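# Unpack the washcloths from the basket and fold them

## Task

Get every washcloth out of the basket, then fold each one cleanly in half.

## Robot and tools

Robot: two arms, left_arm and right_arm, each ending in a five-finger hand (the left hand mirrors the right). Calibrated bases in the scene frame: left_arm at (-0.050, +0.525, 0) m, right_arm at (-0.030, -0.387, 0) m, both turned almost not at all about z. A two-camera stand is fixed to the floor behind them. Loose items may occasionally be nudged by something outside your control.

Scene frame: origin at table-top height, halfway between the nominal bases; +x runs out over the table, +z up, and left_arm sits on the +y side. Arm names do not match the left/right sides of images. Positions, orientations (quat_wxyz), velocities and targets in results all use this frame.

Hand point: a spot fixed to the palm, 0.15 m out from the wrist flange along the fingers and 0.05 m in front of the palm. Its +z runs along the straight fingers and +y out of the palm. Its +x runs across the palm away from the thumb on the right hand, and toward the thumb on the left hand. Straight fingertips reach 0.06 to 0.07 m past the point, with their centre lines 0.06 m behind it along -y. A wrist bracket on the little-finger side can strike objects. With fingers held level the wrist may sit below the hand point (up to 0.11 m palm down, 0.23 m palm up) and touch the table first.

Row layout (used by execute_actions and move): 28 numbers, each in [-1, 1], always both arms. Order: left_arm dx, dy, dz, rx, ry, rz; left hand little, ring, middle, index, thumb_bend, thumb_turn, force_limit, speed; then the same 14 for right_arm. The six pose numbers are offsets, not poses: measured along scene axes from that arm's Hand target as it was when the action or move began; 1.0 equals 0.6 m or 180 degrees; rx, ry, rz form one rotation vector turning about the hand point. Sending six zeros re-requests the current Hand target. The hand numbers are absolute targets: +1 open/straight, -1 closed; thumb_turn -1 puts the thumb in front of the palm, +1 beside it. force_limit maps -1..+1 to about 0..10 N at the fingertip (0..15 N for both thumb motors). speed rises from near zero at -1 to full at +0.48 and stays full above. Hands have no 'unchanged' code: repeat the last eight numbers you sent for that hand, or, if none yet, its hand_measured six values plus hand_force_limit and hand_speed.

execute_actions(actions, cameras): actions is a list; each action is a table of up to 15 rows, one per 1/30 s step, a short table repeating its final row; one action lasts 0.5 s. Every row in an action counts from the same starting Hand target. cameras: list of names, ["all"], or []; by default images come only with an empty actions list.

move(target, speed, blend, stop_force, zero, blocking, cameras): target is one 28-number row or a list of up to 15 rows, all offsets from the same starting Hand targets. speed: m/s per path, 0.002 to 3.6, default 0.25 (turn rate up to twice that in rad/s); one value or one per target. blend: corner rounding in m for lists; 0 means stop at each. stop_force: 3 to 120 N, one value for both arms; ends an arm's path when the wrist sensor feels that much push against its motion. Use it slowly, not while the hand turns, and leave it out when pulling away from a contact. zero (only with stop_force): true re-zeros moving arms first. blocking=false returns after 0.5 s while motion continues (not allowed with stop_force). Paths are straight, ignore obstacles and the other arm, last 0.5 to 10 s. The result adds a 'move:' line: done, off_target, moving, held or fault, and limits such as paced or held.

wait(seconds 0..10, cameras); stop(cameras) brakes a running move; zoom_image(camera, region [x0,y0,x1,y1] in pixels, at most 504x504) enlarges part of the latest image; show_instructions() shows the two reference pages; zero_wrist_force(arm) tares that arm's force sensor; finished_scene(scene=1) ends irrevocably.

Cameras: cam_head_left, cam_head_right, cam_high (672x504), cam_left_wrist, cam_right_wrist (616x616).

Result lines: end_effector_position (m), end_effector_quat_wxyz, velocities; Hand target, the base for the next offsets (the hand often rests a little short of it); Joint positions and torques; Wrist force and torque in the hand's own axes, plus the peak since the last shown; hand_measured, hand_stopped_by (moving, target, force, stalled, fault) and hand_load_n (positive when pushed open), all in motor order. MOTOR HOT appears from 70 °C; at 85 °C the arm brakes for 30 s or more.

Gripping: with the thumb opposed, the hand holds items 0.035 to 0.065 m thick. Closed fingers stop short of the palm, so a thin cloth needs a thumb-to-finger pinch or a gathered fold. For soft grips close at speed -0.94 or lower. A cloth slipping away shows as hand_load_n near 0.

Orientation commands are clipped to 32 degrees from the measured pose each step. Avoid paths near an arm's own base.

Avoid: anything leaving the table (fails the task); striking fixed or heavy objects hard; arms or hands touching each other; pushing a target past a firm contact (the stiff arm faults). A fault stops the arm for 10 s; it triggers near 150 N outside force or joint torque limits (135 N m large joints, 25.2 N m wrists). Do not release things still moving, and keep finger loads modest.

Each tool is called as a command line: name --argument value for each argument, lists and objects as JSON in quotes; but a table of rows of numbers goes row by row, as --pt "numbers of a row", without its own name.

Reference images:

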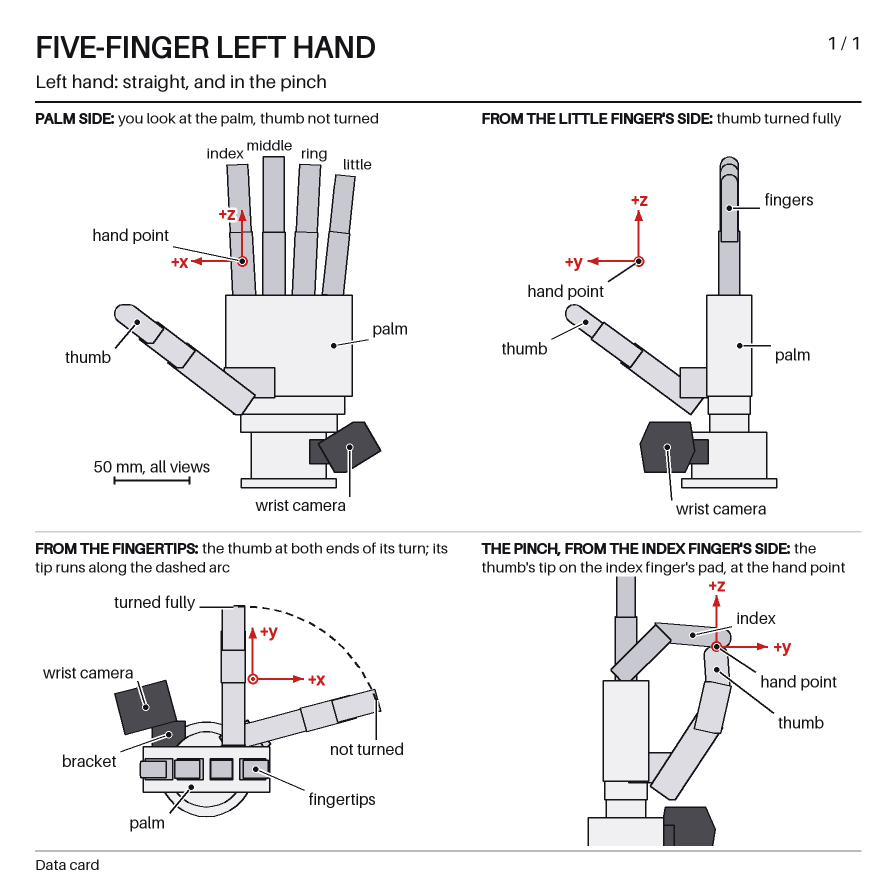

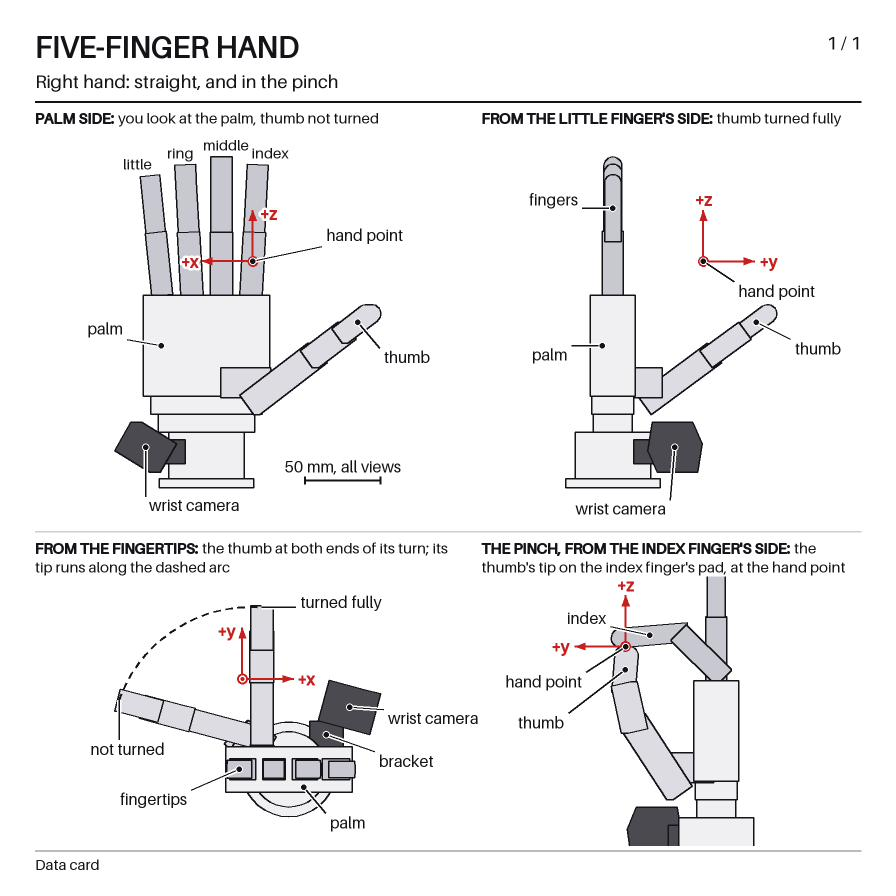

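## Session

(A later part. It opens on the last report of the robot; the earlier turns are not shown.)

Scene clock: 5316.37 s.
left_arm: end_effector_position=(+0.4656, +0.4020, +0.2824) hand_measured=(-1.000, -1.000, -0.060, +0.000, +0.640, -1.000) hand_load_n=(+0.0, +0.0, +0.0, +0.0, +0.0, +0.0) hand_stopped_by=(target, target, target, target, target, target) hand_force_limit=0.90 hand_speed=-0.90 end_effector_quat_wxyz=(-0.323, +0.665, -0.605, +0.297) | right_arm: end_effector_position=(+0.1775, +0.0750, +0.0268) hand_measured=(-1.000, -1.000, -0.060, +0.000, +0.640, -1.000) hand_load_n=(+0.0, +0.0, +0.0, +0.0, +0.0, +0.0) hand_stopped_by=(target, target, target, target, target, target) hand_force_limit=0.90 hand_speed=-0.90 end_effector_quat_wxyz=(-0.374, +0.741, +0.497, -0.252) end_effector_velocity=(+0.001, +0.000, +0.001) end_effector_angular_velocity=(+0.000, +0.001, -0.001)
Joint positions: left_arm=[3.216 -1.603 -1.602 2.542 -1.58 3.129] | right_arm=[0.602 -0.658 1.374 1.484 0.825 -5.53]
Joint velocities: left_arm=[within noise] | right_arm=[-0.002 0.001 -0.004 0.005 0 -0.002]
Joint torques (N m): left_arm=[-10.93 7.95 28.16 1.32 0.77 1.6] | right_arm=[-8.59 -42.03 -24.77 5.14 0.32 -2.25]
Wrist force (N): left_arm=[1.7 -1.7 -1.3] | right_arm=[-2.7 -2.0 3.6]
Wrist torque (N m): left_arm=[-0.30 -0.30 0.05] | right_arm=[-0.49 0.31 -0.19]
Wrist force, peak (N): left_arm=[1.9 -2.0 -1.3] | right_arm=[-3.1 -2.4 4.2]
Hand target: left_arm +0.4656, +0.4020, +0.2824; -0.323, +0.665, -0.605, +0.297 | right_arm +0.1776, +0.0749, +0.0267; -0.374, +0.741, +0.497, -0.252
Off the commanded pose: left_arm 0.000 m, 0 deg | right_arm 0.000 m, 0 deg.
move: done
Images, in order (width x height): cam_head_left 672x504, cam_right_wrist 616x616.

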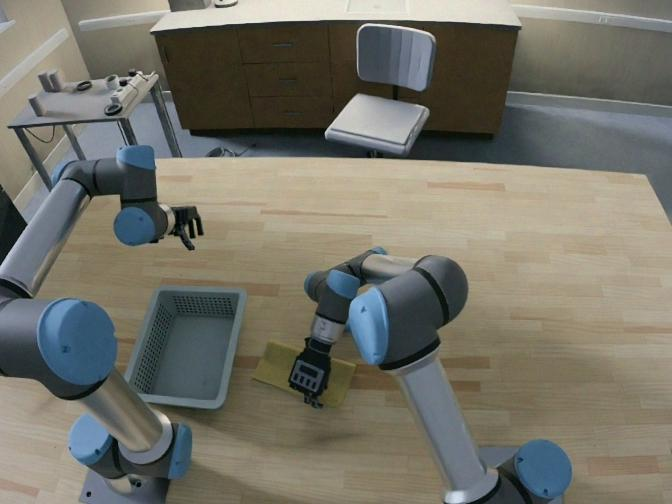

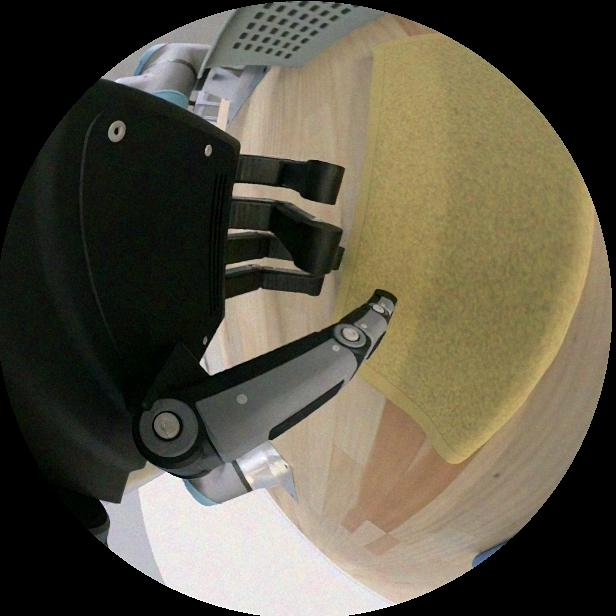

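move --pt "0 0 0 0 0 0 -1 -1 -0.06 0 0.64 -1 0.9 -0.9 -0.0115 -0.0062 0 0 0 0 -1 -1 -0.06 0 0.64 -1 0.9 -0.9" --pt "0 0 0 0 0 0 -1 -1 -0.06 0 0.64 -1 0.9 -0.9 -0.0115 -0.0062 -0.005 0 0 0 -1 -1 -0.06 0 0.64 -1 0.9 -0.9" --speed 0.03 --cameras '["cam_right_wrist"]'

zoom_image --camera "cam_right_wrist" --region '[270, 160, 490, 380]'

Scene clock: 5322.37 s.
left_arm: end_effector_position=(+0.4656, +0.4020, +0.2824) hand_measured=(-1.000, -1.000, -0.060, +0.000, +0.640, -1.000) hand_load_n=(+0.0, +0.0, +0.0, +0.0, +0.0, +0.0) hand_stopped_by=(target, target, target, target, target, target) hand_force_limit=0.90 hand_speed=-0.90 end_effector_quat_wxyz=(-0.323, +0.665, -0.605, +0.297) | right_arm: end_effector_position=(+0.1707, +0.0712, +0.0235) hand_measured=(-1.000, -1.000, -0.060, +0.000, +0.640, -1.000) hand_load_n=(+0.0, +0.0, +0.0, +0.0, +0.0, +0.0) hand_stopped_by=(target, target, target, target, target, target) hand_force_limit=0.90 hand_speed=-0.90 end_effector_quat_wxyz=(-0.374, +0.741, +0.497, -0.252)
Joint positions: left_arm=[3.216 -1.603 -1.602 2.542 -1.58 3.129] | right_arm=[0.604 -0.667 1.403 1.462 0.824 -5.529]
Joint torques (N m): left_arm=[-9.7 8.68 26.68 1.39 0.65 1.8] | right_arm=[8.6 -61.58 -25.3 4.19 -1.78 0.94]
Wrist force (N): left_arm=[1.7 -1.9 -1.4] | right_arm=[-2.7 -2.3 3.9]
Wrist torque (N m): left_arm=[-0.33 -0.30 0.06] | right_arm=[-0.56 0.28 -0.19]
Wrist force, peak (N): left_arm=[1.9 -2.0 -1.4] | right_arm=[-3.0 -2.4 4.1]
Hand target: left_arm +0.4656, +0.4020, +0.2824; -0.323, +0.665, -0.605, +0.297 | right_arm +0.1707, +0.0712, +0.0237; -0.374, +0.741, +0.497, -0.252
Off the commanded pose: left_arm 0.000 m, 0 deg | right_arm 0.000 m, 0 deg.
move: done
Images, in order (width x height): cam_right_wrist 616x616.

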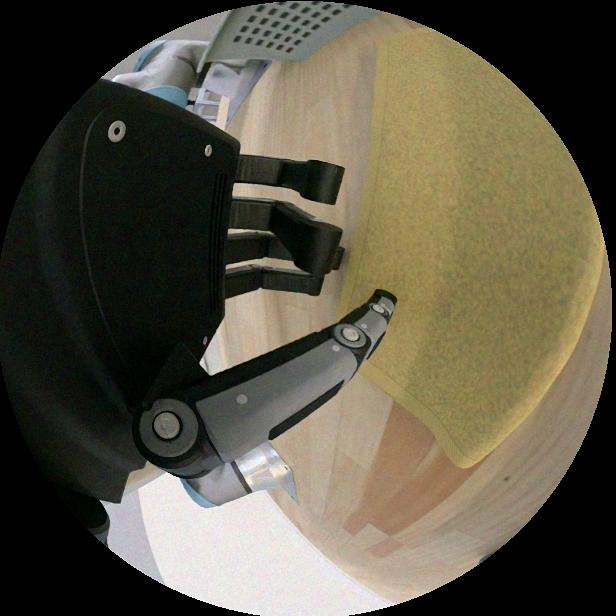

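Scaled by 2.291 from the camera's 616x616 image, which has a finer 880x880 frame.

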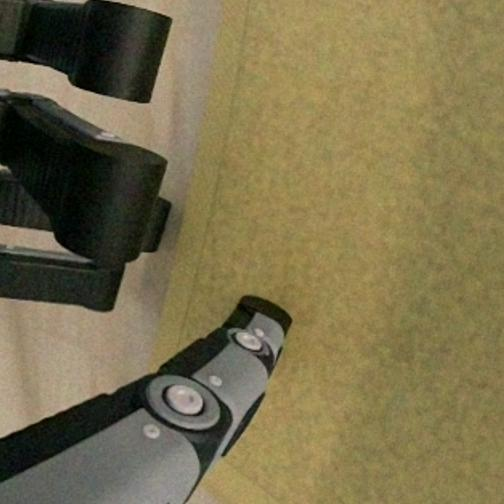

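move --pt "0 0 0 0 0 0 -1 -1 -0.06 0 0.64 -1 0.9 -0.9 0.0031 -0.0012 0 0 0 0 -1 -1 -0.06 0 0.64 -1 0.9 -0.9" --pt "0 0 0 0 0 0 -1 -1 -0.06 0 0.64 -1 0.9 -0.9 0.0031 -0.0012 -0.006 0 0 0 -1 -1 -0.06 0 0.64 -1 0.9 -0.9" --speed 0.006 --stop_force 5 --cameras '["cam_right_wrist"]'

zoom_image --camera "cam_right_wrist" --region '[270, 160, 490, 380]'

Scene clock: 5329.37 s.
left_arm: end_effector_position=(+0.4656, +0.4020, +0.2824) hand_measured=(-1.000, -1.000, -0.060, +0.000, +0.640, -1.000) hand_load_n=(+0.0, +0.0, +0.0, +0.0, +0.0, +0.0) hand_stopped_by=(target, target, target, target, target, target) hand_force_limit=0.90 hand_speed=-0.90 end_effector_quat_wxyz=(-0.323, +0.665, -0.605, +0.297) | right_arm: end_effector_position=(+0.1726, +0.0704, +0.0221) hand_measured=(-1.000, -1.000, -0.060, +0.000, +0.640, -1.000) hand_load_n=(+0.0, +0.0, +0.0, +0.0, -1.0, +0.0) hand_stopped_by=(target, target, target, target, target, target) hand_force_limit=0.90 hand_speed=-0.90 end_effector_quat_wxyz=(-0.374, +0.741, +0.497, -0.252)
Joint positions: left_arm=[3.216 -1.603 -1.602 2.542 -1.58 3.129] | right_arm=[0.6 -0.663 1.401 1.463 0.826 -5.532]
Joint torques (N m): left_arm=[-10.2 7.36 27.31 1.35 0.67 1.74] | right_arm=[-2.93 -62.45 -18.54 4.39 -0.08 -0.15]
Wrist force (N): left_arm=[1.8 -2.0 -1.1] | right_arm=[-3.1 -6.6 0.7]
Wrist torque (N m): left_arm=[-0.36 -0.31 0.07] | right_arm=[-0.85 0.35 -0.07]
Wrist force, peak (N): left_arm=[1.8 -2.0 -1.5] | right_arm=[-3.2 -9.2 -0.1]
Hand target: left_arm +0.4656, +0.4020, +0.2824; -0.323, +0.665, -0.605, +0.297 | right_arm +0.1726, +0.0704, +0.0221; -0.374, +0.741, +0.497, -0.252 (not the last commanded pose)
Off the commanded pose: left_arm 0.000 m, 0 deg | right_arm 0.002 m, 0 deg.
move: contact (right_arm); path passed 1 of 2 targets
Images, in order (width x height): cam_right_wrist 616x616.

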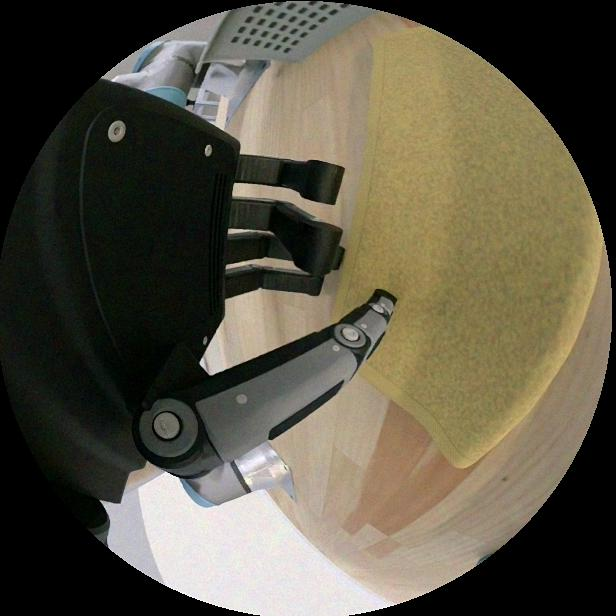

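Scaled by 2.291 from the camera's 616x616 image, which has a finer 880x880 frame.

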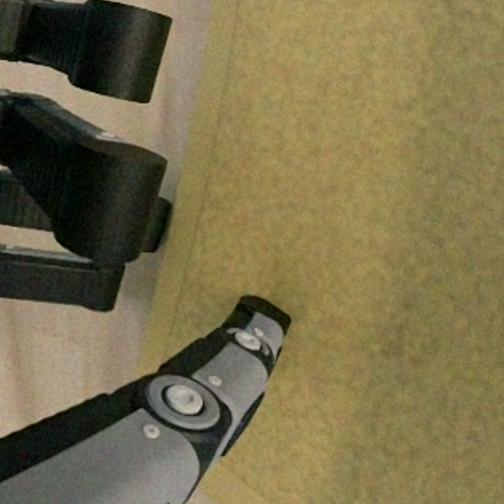

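execute_actions --actions '[[[0,0,0,0,0,0,-1,-1,-0.06,0,0.64,-1,0.9,-0.9,0,0,-0.0003,0,0,0,-1,-1,-0.10,-0.05,0.63,-1,0.9,-0.92],[0,0,0,0,0,0,-1,-1,-0.06,0,0.64,-1,0.9,-0.9,0,0,-0.0006,0,0,0,-1,-1,-0.10,-0.05,0.63,-1,0.9,-0.92],[0,0,0,0,0,0,-1,-1,-0.06,0,0.64,-1,0.9,-0.9,0,0,-0.001,0,0,0,-1,-1,-0.10,-0.05,0.63,-1,0.9,-0.92],[0,0,0,0,0,0,-1,-1,-0.06,0,0.64,-1,0.9,-0.9,0,0,-0.0015,0,0,0,-1,-1,-0.10,-0.05,0.63,-1,0.9,-0.92]],[[0,0,0,0,0,0,-1,-1,-0.06,0,0.64,-1,0.9,-0.9,0,0,-0.0003,0,0,0,-1,-1,-0.13,-0.08,0.62,-1,0.9,-0.92],[0,0,0,0,0,0,-1,-1,-0.06,0,0.64,-1,0.9,-0.9,0,0,-0.0006,0,0,0,-1,-1,-0.13,-0.08,0.62,-1,0.9,-0.92],[0,0,0,0,0,0,-1,-1,-0.06,0,0.64,-1,0.9,-0.9,0,0,-0.001,0,0,0,-1,-1,-0.13,-0.08,0.62,-1,0.9,-0.92]]]' --cameras '["cam_right_wrist"]'

zoom_image --camera "cam_right_wrist" --region '[270, 160, 490, 380]'

Scene clock: 5340.13 s.
left_arm: end_effector_position=(+0.4656, +0.4020, +0.2824) hand_measured=(-1.000, -1.000, -0.060, +0.000, +0.640, -1.000) hand_load_n=(+0.0, +0.0, +0.0, +0.0, +0.0, +0.0) hand_stopped_by=(target, target, target, target, target, target) hand_force_limit=0.90 hand_speed=-0.90 end_effector_quat_wxyz=(-0.323, +0.665, -0.605, +0.297) | right_arm: end_effector_position=(+0.1726, +0.0704, +0.0205) hand_measured=(-1.000, -1.000, -0.130, -0.080, +0.620, -1.000) hand_load_n=(+0.0, +0.0, +0.0, +0.0, +0.0, -1.0) hand_stopped_by=(target, target, target, target, target, target) hand_force_limit=0.90 hand_speed=-0.92 end_effector_quat_wxyz=(-0.374, +0.741, +0.497, -0.252)
Joint positions: left_arm=[3.216 -1.603 -1.602 2.542 -1.58 3.129] | right_arm=[0.6 -0.661 1.401 1.461 0.826 -5.532]
Joint torques (N m): left_arm=[-11.08 8.15 26.77 1.33 0.71 1.74] | right_arm=[-3.79 -41.87 -21.4 -0.29 -0.18 -0.29]
Wrist force (N): left_arm=[1.7 -1.7 -1.1] | right_arm=[-3.1 -17.2 -8.8]
Wrist torque (N m): left_arm=[-0.32 -0.28 0.05] | right_arm=[-1.77 0.43 -0.24]
Wrist force, peak (N): left_arm=[1.9 -1.9 -1.4] | right_arm=[-3.4 -17.6 -9.1]
Hand target: left_arm +0.4656, +0.4020, +0.2824; -0.323, +0.665, -0.605, +0.297 | right_arm +0.1726, +0.0704, +0.0206; -0.374, +0.741, +0.497, -0.252
Off the commanded pose: left_arm 0.000 m, 0 deg | right_arm 0.000 m, 0 deg.
Step readings (end_effector_position of left_arm | right_arm):
0: (+0.4656, +0.4020, +0.2824) | (+0.1726, +0.0704, +0.0221)
1: (+0.4656, +0.4020, +0.2824) | (+0.1726, +0.0704, +0.0221)
2: (+0.4656, +0.4020, +0.2824) | (+0.1726, +0.0704, +0.0221)
4: (+0.4656, +0.4020, +0.2824) | (+0.1726, +0.0704, +0.0219)
8: (+0.4656, +0.4020, +0.2824) | (+0.1727, +0.0704, +0.0212)
15: (+0.4656, +0.4020, +0.2824) | (+0.1727, +0.0704, +0.0212)
16: (+0.4656, +0.4020, +0.2824) | (+0.1726, +0.0704, +0.0212)
17: (+0.4656, +0.4020, +0.2824) | (+0.1726, +0.0704, +0.0212)
19: (+0.4656, +0.4020, +0.2824) | (+0.1726, +0.0704, +0.0209)
23: (+0.4656, +0.4020, +0.2824) | (+0.1726, +0.0704, +0.0205)
30: (+0.4656, +0.4020, +0.2824) | (+0.1726, +0.0704, +0.0205)
Images, in order (width x height): cam_right_wrist 616x616.

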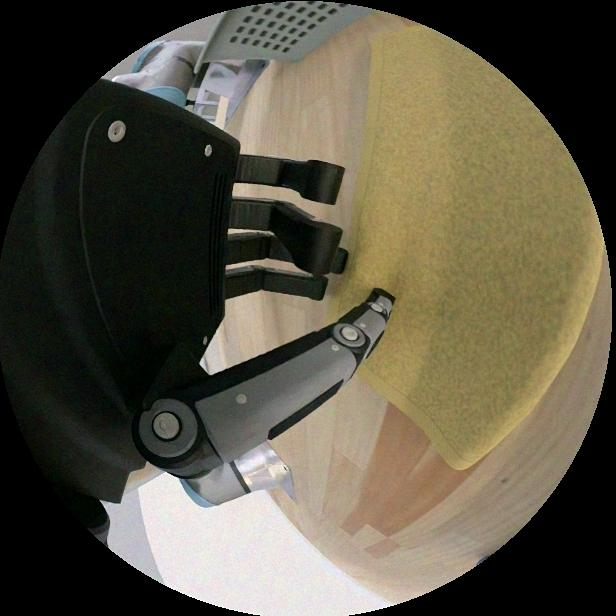

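Scaled by 2.291 from the camera's 616x616 image, which has a finer 880x880 frame.

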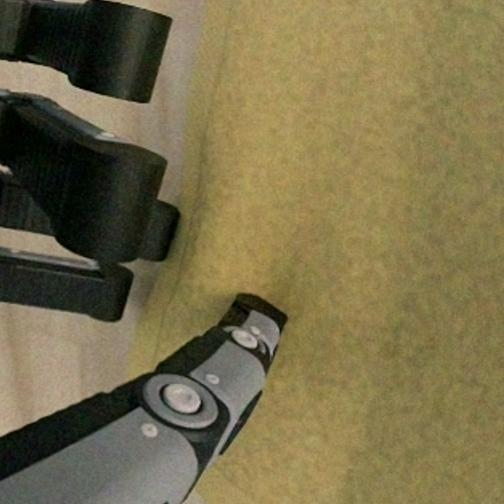

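execute_actions --actions '[[[0,0,0,0,0,0,-1,-1,-0.06,0,0.64,-1,0.9,-0.9,0,0,-0.0002,0,0,0,-1,-1,-0.17,-0.12,0.62,-1,0.9,-0.92],[0,0,0,0,0,0,-1,-1,-0.06,0,0.64,-1,0.9,-0.9,0,0,-0.0005,0,0,0,-1,-1,-0.17,-0.12,0.62,-1,0.9,-0.92]],[[0,0,0,0,0,0,-1,-1,-0.06,0,0.64,-1,0.9,-0.9,0,0,-0.0002,0,0,0,-1,-1,-0.22,-0.18,0.605,-1,0.9,-0.92],[0,0,0,0,0,0,-1,-1,-0.06,0,0.64,-1,0.9,-0.9,0,0,-0.0004,0,0,0,-1,-1,-0.22,-0.18,0.605,-1,0.9,-0.92]]]' --cameras '["cam_right_wrist"]'

zoom_image --camera "cam_right_wrist" --region '[270, 160, 490, 380]'

Scene clock: 5346.83 s.
left_arm: end_effector_position=(+0.4656, +0.4020, +0.2824) hand_measured=(-1.000, -1.000, -0.060, +0.000, +0.640, -1.000) hand_load_n=(+0.0, +0.0, +0.0, +0.0, +0.0, +0.0) hand_stopped_by=(target, target, target, target, target, target) hand_force_limit=0.90 hand_speed=-0.90 end_effector_quat_wxyz=(-0.323, +0.665, -0.605, +0.297) | right_arm: end_effector_position=(+0.1727, +0.0704, +0.0200) hand_measured=(-1.000, -1.000, -0.220, -0.180, +0.606, -1.000) hand_load_n=(+0.0, +0.0, +0.5, +0.0, +0.0, -1.5) hand_stopped_by=(target, target, target, target, target, target) hand_force_limit=0.90 hand_speed=-0.92 end_effector_quat_wxyz=(-0.374, +0.741, +0.497, -0.252)
Joint positions: left_arm=[3.216 -1.603 -1.602 2.542 -1.58 3.129] | right_arm=[0.6 -0.66 1.401 1.46 0.826 -5.532]
Joint torques (N m): left_arm=[-9.56 9.03 28.14 1.38 0.43 1.71] | right_arm=[-2.86 -31.92 -19.95 -1.05 -0.22 -0.14]
Wrist force (N): left_arm=[1.7 -1.7 -1.3] | right_arm=[-3.5 -20.9 -12.5]
Wrist torque (N m): left_arm=[-0.30 -0.30 0.05] | right_arm=[-2.08 0.53 -0.33]
Wrist force, peak (N): left_arm=[1.9 -2.0 -1.3] | right_arm=[-3.4 -21.6 -13.0]
Hand target: left_arm +0.4656, +0.4020, +0.2824; -0.323, +0.665, -0.605, +0.297 | right_arm +0.1726, +0.0704, +0.0200; -0.374, +0.741, +0.497, -0.252
Off the commanded pose: left_arm 0.000 m, 0 deg | right_arm 0.000 m, 0 deg.
Step readings (end_effector_position of left_arm | right_arm):
0: (+0.4656, +0.4020, +0.2824) | (+0.1726, +0.0704, +0.0206)
1: (+0.4656, +0.4020, +0.2824) | (+0.1726, +0.0704, +0.0206)
2: (+0.4656, +0.4020, +0.2824) | (+0.1726, +0.0704, +0.0206)
4: (+0.4656, +0.4020, +0.2824) | (+0.1726, +0.0704, +0.0205)
8: (+0.4656, +0.4020, +0.2824) | (+0.1727, +0.0704, +0.0204)
15: (+0.4656, +0.4020, +0.2824) | (+0.1727, +0.0704, +0.0203)
16: (+0.4656, +0.4020, +0.2824) | (+0.1727, +0.0704, +0.0203)
17: (+0.4656, +0.4020, +0.2824) | (+0.1727, +0.0704, +0.0203)
19: (+0.4656, +0.4020, +0.2824) | (+0.1727, +0.0704, +0.0201)
23: (+0.4656, +0.4020, +0.2824) | (+0.1727, +0.0704, +0.0200)
30: (+0.4656, +0.4020, +0.2824) | (+0.1727, +0.0704, +0.0200)
Images, in order (width x height): cam_right_wrist 616x616.

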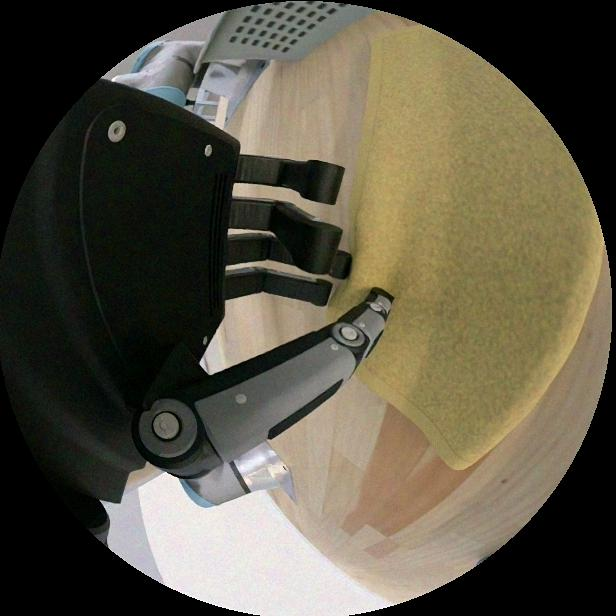

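Scaled by 2.291 from the camera's 616x616 image, which has a finer 880x880 frame.

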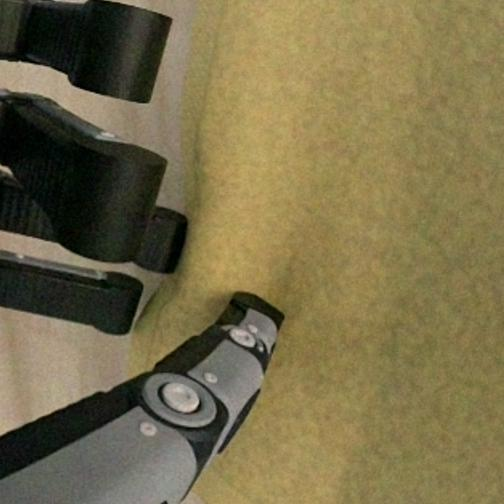

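Working well. Continue closing.

execute_actions --actions '[[[0,0,0,0,0,0,-1,-1,-0.06,0,0.64,-1,0.9,-0.9,0,0,-0.0003,0,0,0,-1,-1,-0.27,-0.23,0.575,-1,0.9,-0.92]],[[0,0,0,0,0,0,-1,-1,-0.06,0,0.64,-1,0.9,-0.9,0,0,-0.0004,0,0,0,-1,-1,-0.31,-0.27,0.54,-1,0.9,-0.92]],[[0,0,0,0,0,0,-1,-1,-0.06,0,0.64,-1,0.9,-0.9,0,0,-0.0005,0,0,0,-1,-1,-0.36,-0.33,0.50,-1,0.9,-0.92]]]' --cameras '["cam_right_wrist"]'

zoom_image --camera "cam_right_wrist" --region '[270, 160, 490, 380]'

Scene clock: 5354.00 s.
left_arm: end_effector_position=(+0.4656, +0.4020, +0.2824) hand_measured=(-1.000, -1.000, -0.060, +0.000, +0.640, -1.000) hand_load_n=(+0.0, -0.5, +0.0, +0.0, +0.0, +0.0) hand_stopped_by=(target, target, target, target, target, target) hand_force_limit=0.90 hand_speed=-0.90 end_effector_quat_wxyz=(-0.323, +0.665, -0.605, +0.297) | right_arm: end_effector_position=(+0.1726, +0.0704, +0.0193) hand_measured=(-1.000, -1.000, -0.358, -0.330, +0.506, -1.000) hand_load_n=(+0.0, +0.0, +4.0, +0.0, +5.5, +1.0) hand_stopped_by=(target, target, target, target, target, target) hand_force_limit=0.90 hand_speed=-0.92 end_effector_quat_wxyz=(-0.374, +0.741, +0.497, -0.252)
Joint positions: left_arm=[3.216 -1.603 -1.602 2.542 -1.58 3.129] | right_arm=[0.6 -0.659 1.401 1.459 0.826 -5.532]
Joint torques (N m): left_arm=[-9.97 7.56 27.64 1.32 0.54 1.61] | right_arm=[-3.62 -36.7 -14.38 -1.49 -0.39 -0.19]
Wrist force (N): left_arm=[1.8 -1.9 -1.4] | right_arm=[-3.4 -15.6 -6.3]
Wrist torque (N m): left_arm=[-0.34 -0.31 0.06] | right_arm=[-1.43 0.46 -0.28]
Wrist force, peak (N): left_arm=[1.9 -1.9 -1.4] | right_arm=[-3.2 -21.4 -12.8]
Hand target: left_arm +0.4656, +0.4020, +0.2824; -0.323, +0.665, -0.605, +0.297 | right_arm +0.1726, +0.0704, +0.0193; -0.374, +0.741, +0.497, -0.252
Off the commanded pose: left_arm 0.000 m, 0 deg | right_arm 0.000 m, 0 deg.
Step readings (end_effector_position of left_arm | right_arm):
0: (+0.4656, +0.4020, +0.2824) | (+0.1727, +0.0704, +0.0200)
1: (+0.4656, +0.4020, +0.2824) | (+0.1727, +0.0704, +0.0200)
2: (+0.4656, +0.4020, +0.2824) | (+0.1727, +0.0704, +0.0200)
4: (+0.4656, +0.4020, +0.2824) | (+0.1726, +0.0704, +0.0200)
8: (+0.4656, +0.4020, +0.2824) | (+0.1727, +0.0704, +0.0199)
15: (+0.4656, +0.4020, +0.2824) | (+0.1727, +0.0704, +0.0199)
16: (+0.4656, +0.4020, +0.2824) | (+0.1727, +0.0704, +0.0199)
17: (+0.4656, +0.4020, +0.2824) | (+0.1726, +0.0704, +0.0198)
19: (+0.4656, +0.4020, +0.2824) | (+0.1726, +0.0704, +0.0197)
23: (+0.4656, +0.4020, +0.2824) | (+0.1726, +0.0704, +0.0196)
30: (+0.4656, +0.4020, +0.2824) | (+0.1726, +0.0704, +0.0196)
31: (+0.4656, +0.4020, +0.2824) | (+0.1726, +0.0704, +0.0196)
32: (+0.4656, +0.4020, +0.2824) | (+0.1726, +0.0704, +0.0195)
34: (+0.4656, +0.4020, +0.2824) | (+0.1726, +0.0704, +0.0194)
38: (+0.4656, +0.4020, +0.2824) | (+0.1726, +0.0704, +0.0193)
45: (+0.4656, +0.4020, +0.2824) | (+0.1726, +0.0704, +0.0193)
Images, in order (width x height): cam_right_wrist 616x616.

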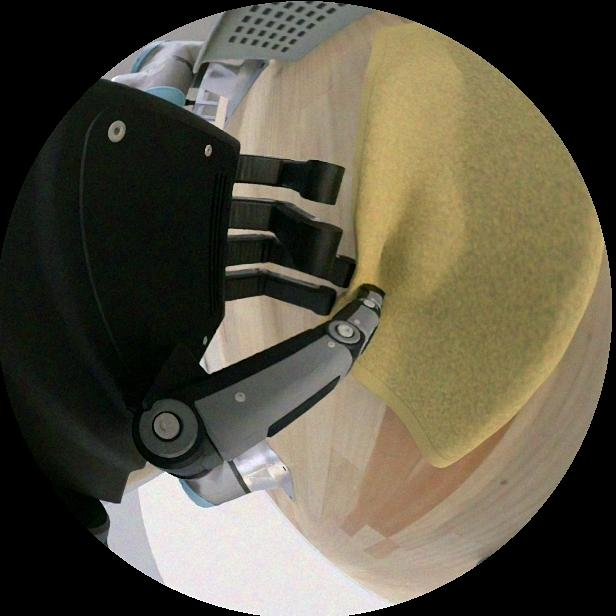

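Scaled by 2.291 from the camera's 616x616 image, which has a finer 880x880 frame.

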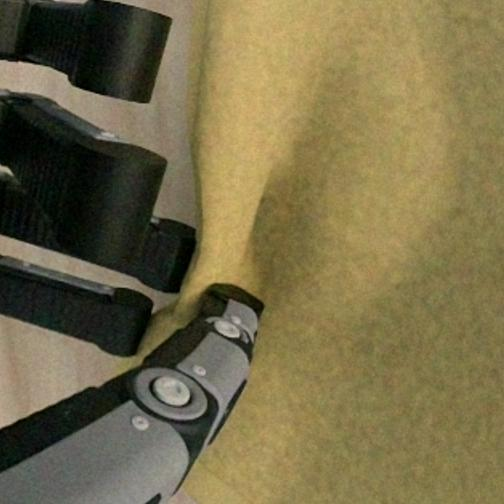

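execute_actions --actions '[[[0,0,0,0,0,0,-1,-1,-0.06,0,0.64,-1,0.9,-0.9,0,0,0.0003,0,0,0,-1,-1,-0.40,-0.38,0.45,-1,0.9,-0.92]],[[0,0,0,0,0,0,-1,-1,-0.06,0,0.64,-1,0.9,-0.9,0,0,0.0005,0,0,0,-1,-1,-0.43,-0.42,0.39,-1,0.9,-0.92]]]' --cameras '["cam_right_wrist", "cam_head_left"]'

zoom_image --camera "cam_right_wrist" --region '[270, 160, 490, 380]'

zoom_image --camera "cam_head_left" --region '[240, 310, 380, 430]'

Scene clock: 5366.30 s.
left_arm: end_effector_position=(+0.4656, +0.4020, +0.2824) hand_measured=(-1.000, -1.000, -0.060, +0.000, +0.640, -1.000) hand_load_n=(+0.0, +0.0, +0.0, +0.0, +0.0, +0.0) hand_stopped_by=(target, target, target, target, target, target) hand_force_limit=0.90 hand_speed=-0.90 end_effector_quat_wxyz=(-0.323, +0.665, -0.605, +0.297) | right_arm: end_effector_position=(+0.1727, +0.0704, +0.0198) hand_measured=(-1.000, -1.000, -0.412, -0.420, +0.424, -1.000) hand_load_n=(+0.0, +0.0, +12.0, +0.0, +13.5, +2.5) hand_stopped_by=(target, target, force, target, force, target) hand_force_limit=0.90 hand_speed=-0.92 end_effector_quat_wxyz=(-0.374, +0.741, +0.497, -0.252)
Joint positions: left_arm=[3.216 -1.603 -1.602 2.542 -1.58 3.129] | right_arm=[0.6 -0.659 1.401 1.46 0.826 -5.532]
Joint torques (N m): left_arm=[-8.14 8.4 26.79 1.41 0.57 1.56] | right_arm=[-2.9 -60.76 -17.36 5.03 -0.27 -0.39]
Wrist force (N): left_arm=[1.7 -1.8 -1.3] | right_arm=[-2.4 -2.9 3.4]
Wrist torque (N m): left_arm=[-0.31 -0.30 0.05] | right_arm=[-0.58 0.26 -0.01]
Wrist force, peak (N): left_arm=[1.9 -2.0 -1.4] | right_arm=[-3.3 -16.3 -6.8]
Hand target: left_arm +0.4656, +0.4020, +0.2824; -0.323, +0.665, -0.605, +0.297 | right_arm +0.1726, +0.0704, +0.0198; -0.374, +0.741, +0.497, -0.252
Off the commanded pose: left_arm 0.000 m, 0 deg | right_arm 0.000 m, 0 deg.
Step readings (end_effector_position of left_arm | right_arm):
0: (+0.4656, +0.4020, +0.2824) | (+0.1726, +0.0704, +0.0193)
1: (+0.4656, +0.4020, +0.2824) | (+0.1726, +0.0704, +0.0193)
2: (+0.4656, +0.4020, +0.2824) | (+0.1726, +0.0704, +0.0194)
4: (+0.4656, +0.4020, +0.2824) | (+0.1726, +0.0704, +0.0194)
8: (+0.4656, +0.4020, +0.2824) | (+0.1726, +0.0704, +0.0195)
15: (+0.4656, +0.4020, +0.2824) | (+0.1727, +0.0704, +0.0195)
16: (+0.4656, +0.4020, +0.2824) | (+0.1727, +0.0704, +0.0195)
17: (+0.4656, +0.4020, +0.2824) | (+0.1727, +0.0704, +0.0196)
19: (+0.4656, +0.4020, +0.2824) | (+0.1727, +0.0704, +0.0197)
23: (+0.4656, +0.4020, +0.2824) | (+0.1727, +0.0704, +0.0198)
30: (+0.4656, +0.4020, +0.2824) | (+0.1727, +0.0704, +0.0198)
Images, in order (width x height): cam_head_left 672x504, cam_right_wrist 616x616.

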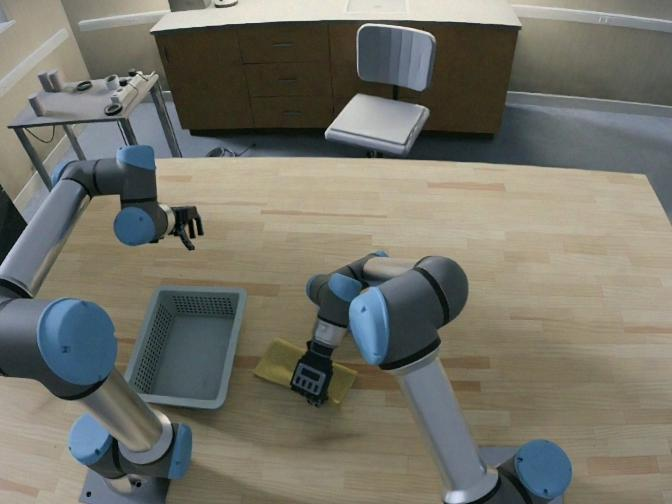

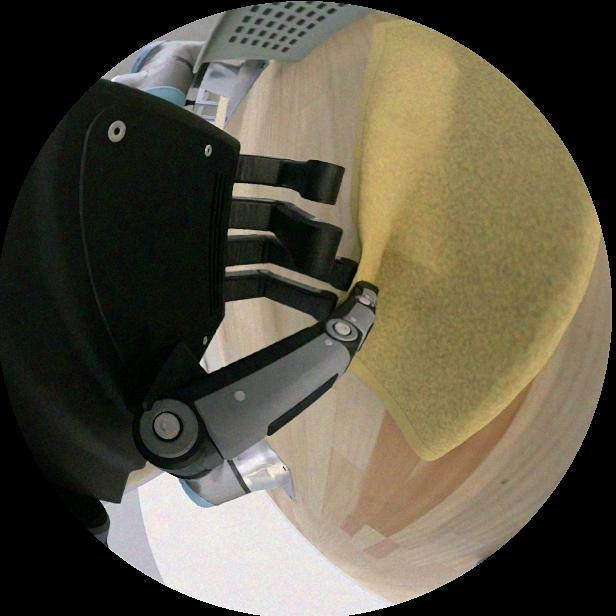

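Scaled by 2.291 from the camera's 616x616 image, which has a finer 880x880 frame.

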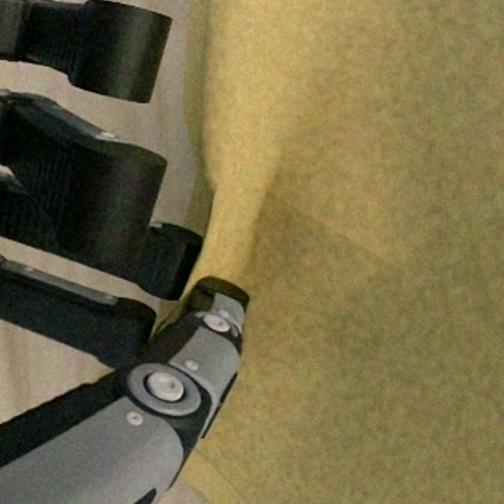

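Scaled by 3.600 from the camera's 672x504 image, which has a finer 960x720 frame.

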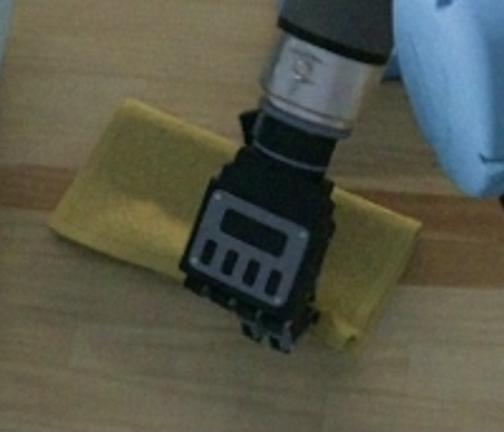

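move --target '[0, 0, 0, 0, 0, 0, -1, -1, -0.06, 0, 0.64, -1, 0.9, -0.9, 0, 0, 0.05, 0, 0, 0, -1, -1, -0.43, -0.42, 0.39, -1, 0.9, -0.92]' --speed 0.04 --cameras '["cam_right_wrist", "cam_head_left", "cam_left_wrist"]'

zoom_image --camera "cam_head_left" --region '[240, 310, 380, 430]'

zoom_image --camera "cam_right_wrist" --region '[290, 220, 510, 480]'

Scene clock: 5373.60 s.
left_arm: end_effector_position=(+0.4656, +0.4020, +0.2824) hand_measured=(-1.000, -1.000, -0.060, +0.000, +0.640, -1.000) hand_load_n=(+0.0, +0.0, +0.0, +0.0, +0.0, +0.0) hand_stopped_by=(target, target, target, target, target, target) hand_force_limit=0.90 hand_speed=-0.90 end_effector_quat_wxyz=(-0.323, +0.665, -0.605, +0.297) | right_arm: end_effector_position=(+0.1727, +0.0704, +0.0500) hand_measured=(-1.000, -1.000, -0.412, -0.420, +0.424, -1.000) hand_load_n=(+0.5, +0.5, +11.0, +0.0, +13.0, +3.0) hand_stopped_by=(target, target, force, target, force, target) hand_force_limit=0.90 hand_speed=-0.92 end_effector_quat_wxyz=(-0.374, +0.741, +0.497, -0.252) end_effector_velocity=(+0.001, +0.000, -0.003) end_effector_angular_velocity=(+0.000, -0.003, +0.001)
Joint positions: left_arm=[3.216 -1.603 -1.602 2.542 -1.58 3.129] | right_arm=[0.6 -0.707 1.399 1.509 0.826 -5.532]
Joint velocities: left_arm=[within noise] | right_arm=[0 0.004 0 -0.006 0.002 0]
Joint torques (N m): left_arm=[-7.97 8.73 27.89 1.37 0.5 1.81] | right_arm=[-1.78 -37.5 -21.6 -0.27 -0.66 0.68]
Wrist force (N): left_arm=[1.7 -1.8 -1.1] | right_arm=[-2.7 -1.9 3.8]
Wrist torque (N m): left_arm=[-0.33 -0.29 0.05] | right_arm=[-0.51 0.31 0.03]
Wrist force, peak (N): left_arm=[1.8 -2.2 -1.3] | right_arm=[-2.8 -2.4 4.3]
Hand target: left_arm +0.4656, +0.4020, +0.2824; -0.323, +0.665, -0.605, +0.297 | right_arm +0.1726, +0.0704, +0.0498; -0.374, +0.741, +0.497, -0.252
Off the commanded pose: left_arm 0.000 m, 0 deg | right_arm 0.000 m, 0 deg.
move: done
Images, in order (width x height): cam_head_left 672x504, cam_left_wrist 616x616, cam_right_wrist 616x616.

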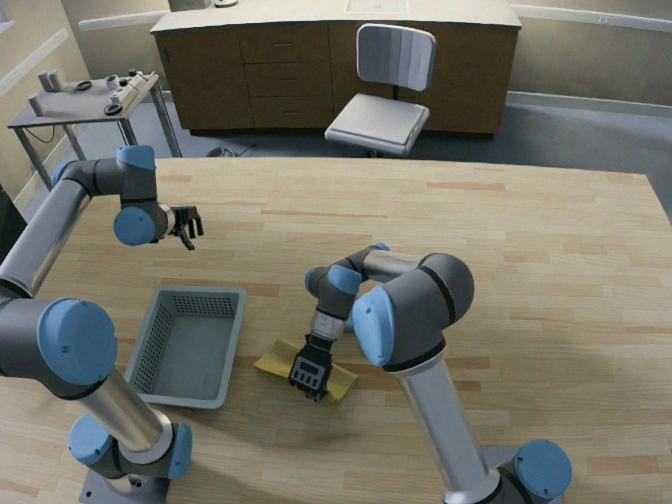

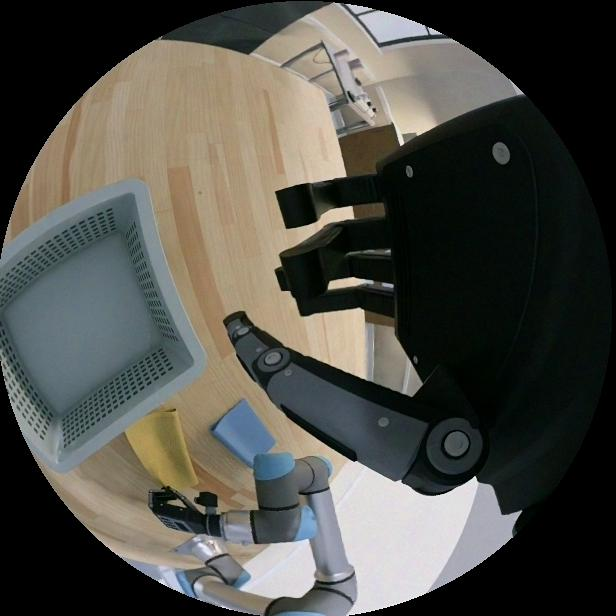

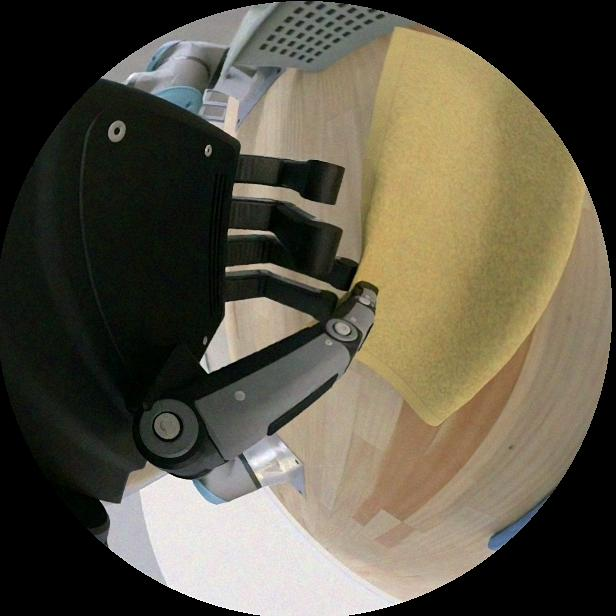

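Scaled by 3.600 from the camera's 672x504 image, which has a finer 960x720 frame.

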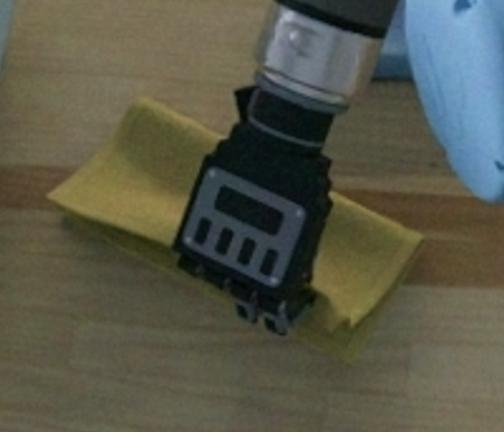

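Scaled by 1.938 from the camera's 616x616 image, which has a finer 880x880 frame.

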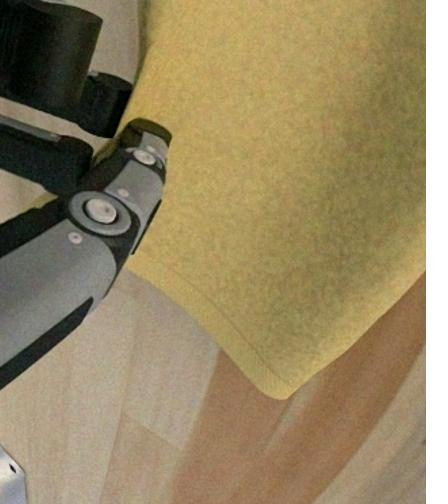

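move --pt "0 0 0 0 0 0 -1 -1 -0.06 0 0.64 -1 0.9 -0.9 0.022 -0.0145 0 0 0 0.025 -1 -1 -0.43 -0.42 0.39 -1 0.9 -0.92" --pt "0 0 0 0 0 0 -1 -1 -0.06 0 0.64 -1 0.9 -0.9 0.022 -0.0145 -0.025 0 0 0.025 -1 -1 -0.43 -0.42 0.39 -1 0.9 -0.92" --speed 0.03 --blend '[0.003, 0]' --cameras '["cam_right_wrist", "cam_head_left", "cam_head_right"]'

zoom_image --camera "cam_head_left" --region '[240, 310, 380, 430]'

zoom_image --camera "cam_right_wrist" --region '[290, 220, 510, 480]'

Scene clock: 5388.80 s.
left_arm: end_effector_position=(+0.4656, +0.4020, +0.2824) hand_measured=(-1.000, -1.000, -0.060, +0.000, +0.640, -1.000) hand_load_n=(+0.0, +0.0, +0.0, +0.0, +0.0, +0.0) hand_stopped_by=(target, target, target, target, target, target) hand_force_limit=0.90 hand_speed=-0.90 end_effector_quat_wxyz=(-0.323, +0.665, -0.605, +0.297) | right_arm: end_effector_position=(+0.1859, +0.0617, +0.0346) hand_measured=(-1.000, -1.000, -0.412, -0.420, +0.424, -1.000) hand_load_n=(+0.0, +0.0, +11.0, +0.0, +13.5, +3.0) hand_stopped_by=(target, target, force, target, force, target) hand_force_limit=0.90 hand_speed=-0.92 end_effector_quat_wxyz=(-0.363, +0.721, +0.526, -0.266)
Joint positions: left_arm=[3.216 -1.603 -1.602 2.542 -1.58 3.129] | right_arm=[0.591 -0.657 1.362 1.557 0.88 -5.624]
Joint torques (N m): left_arm=[-8.59 8.61 26.64 1.34 0.58 1.59] | right_arm=[-4.35 -64.53 -5.39 4.58 -2.49 2.22]
Wrist force (N): left_arm=[1.7 -1.9 -1.2] | right_arm=[-3.0 -2.2 3.9]
Wrist torque (N m): left_arm=[-0.35 -0.30 0.06] | right_arm=[-0.52 0.33 -0.04]
Wrist force, peak (N): left_arm=[2.0 -1.9 -1.4] | right_arm=[-3.0 -2.5 4.0]
Hand target: left_arm +0.4656, +0.4020, +0.2824; -0.323, +0.665, -0.605, +0.297 | right_arm +0.1858, +0.0617, +0.0348; -0.363, +0.721, +0.526, -0.266
Off the commanded pose: left_arm 0.000 m, 0 deg | right_arm 0.000 m, 0 deg.
move: done
Images, in order (width x height): cam_head_left 672x504, cam_head_right 672x504, cam_right_wrist 616x616.

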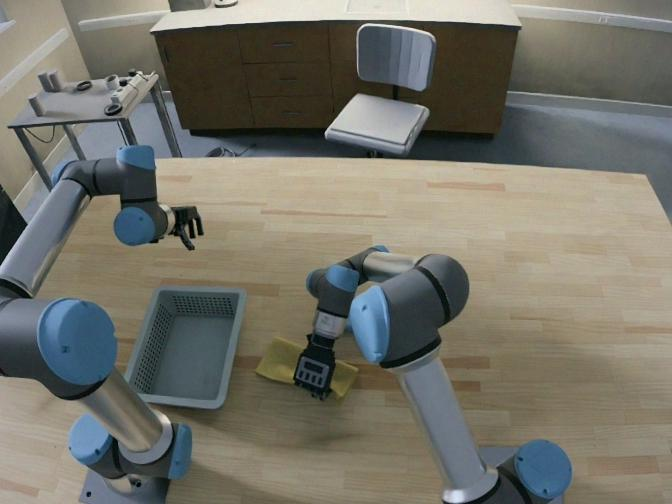

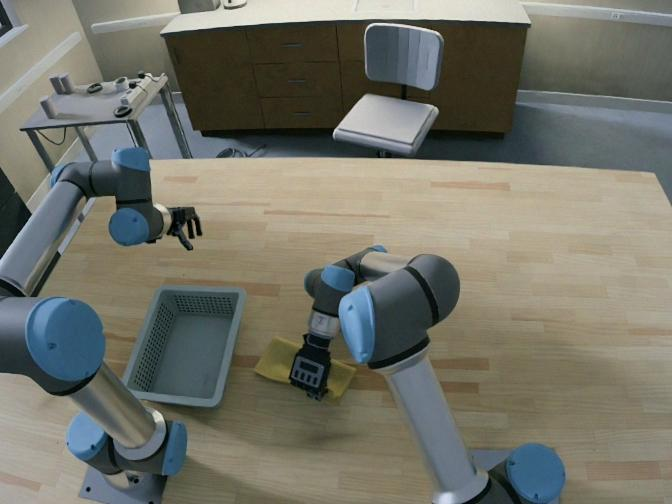

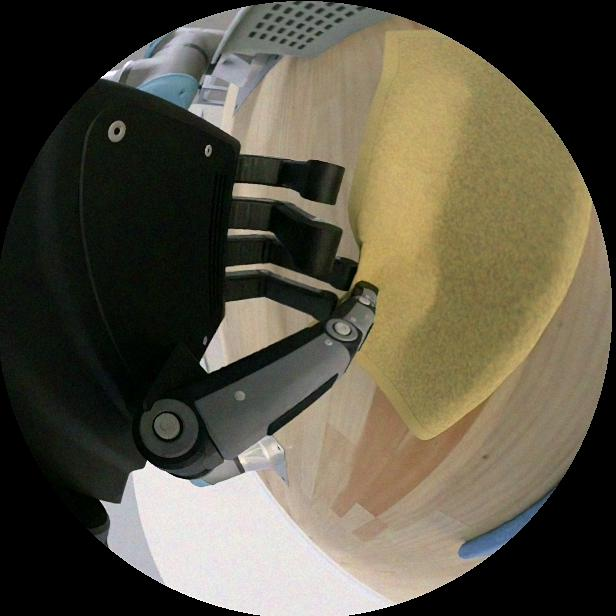

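Scaled by 3.600 from the camera's 672x504 image, which has a finer 960x720 frame.

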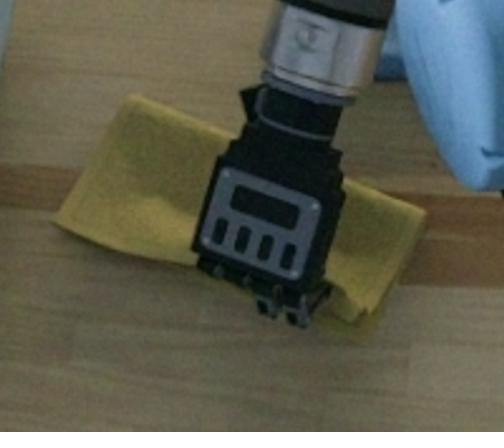

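Scaled by 1.938 from the camera's 616x616 image, which has a finer 880x880 frame.

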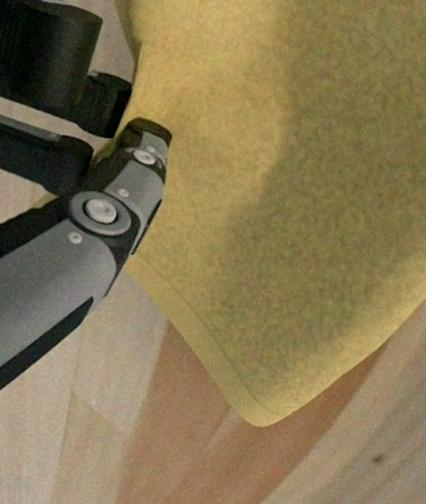

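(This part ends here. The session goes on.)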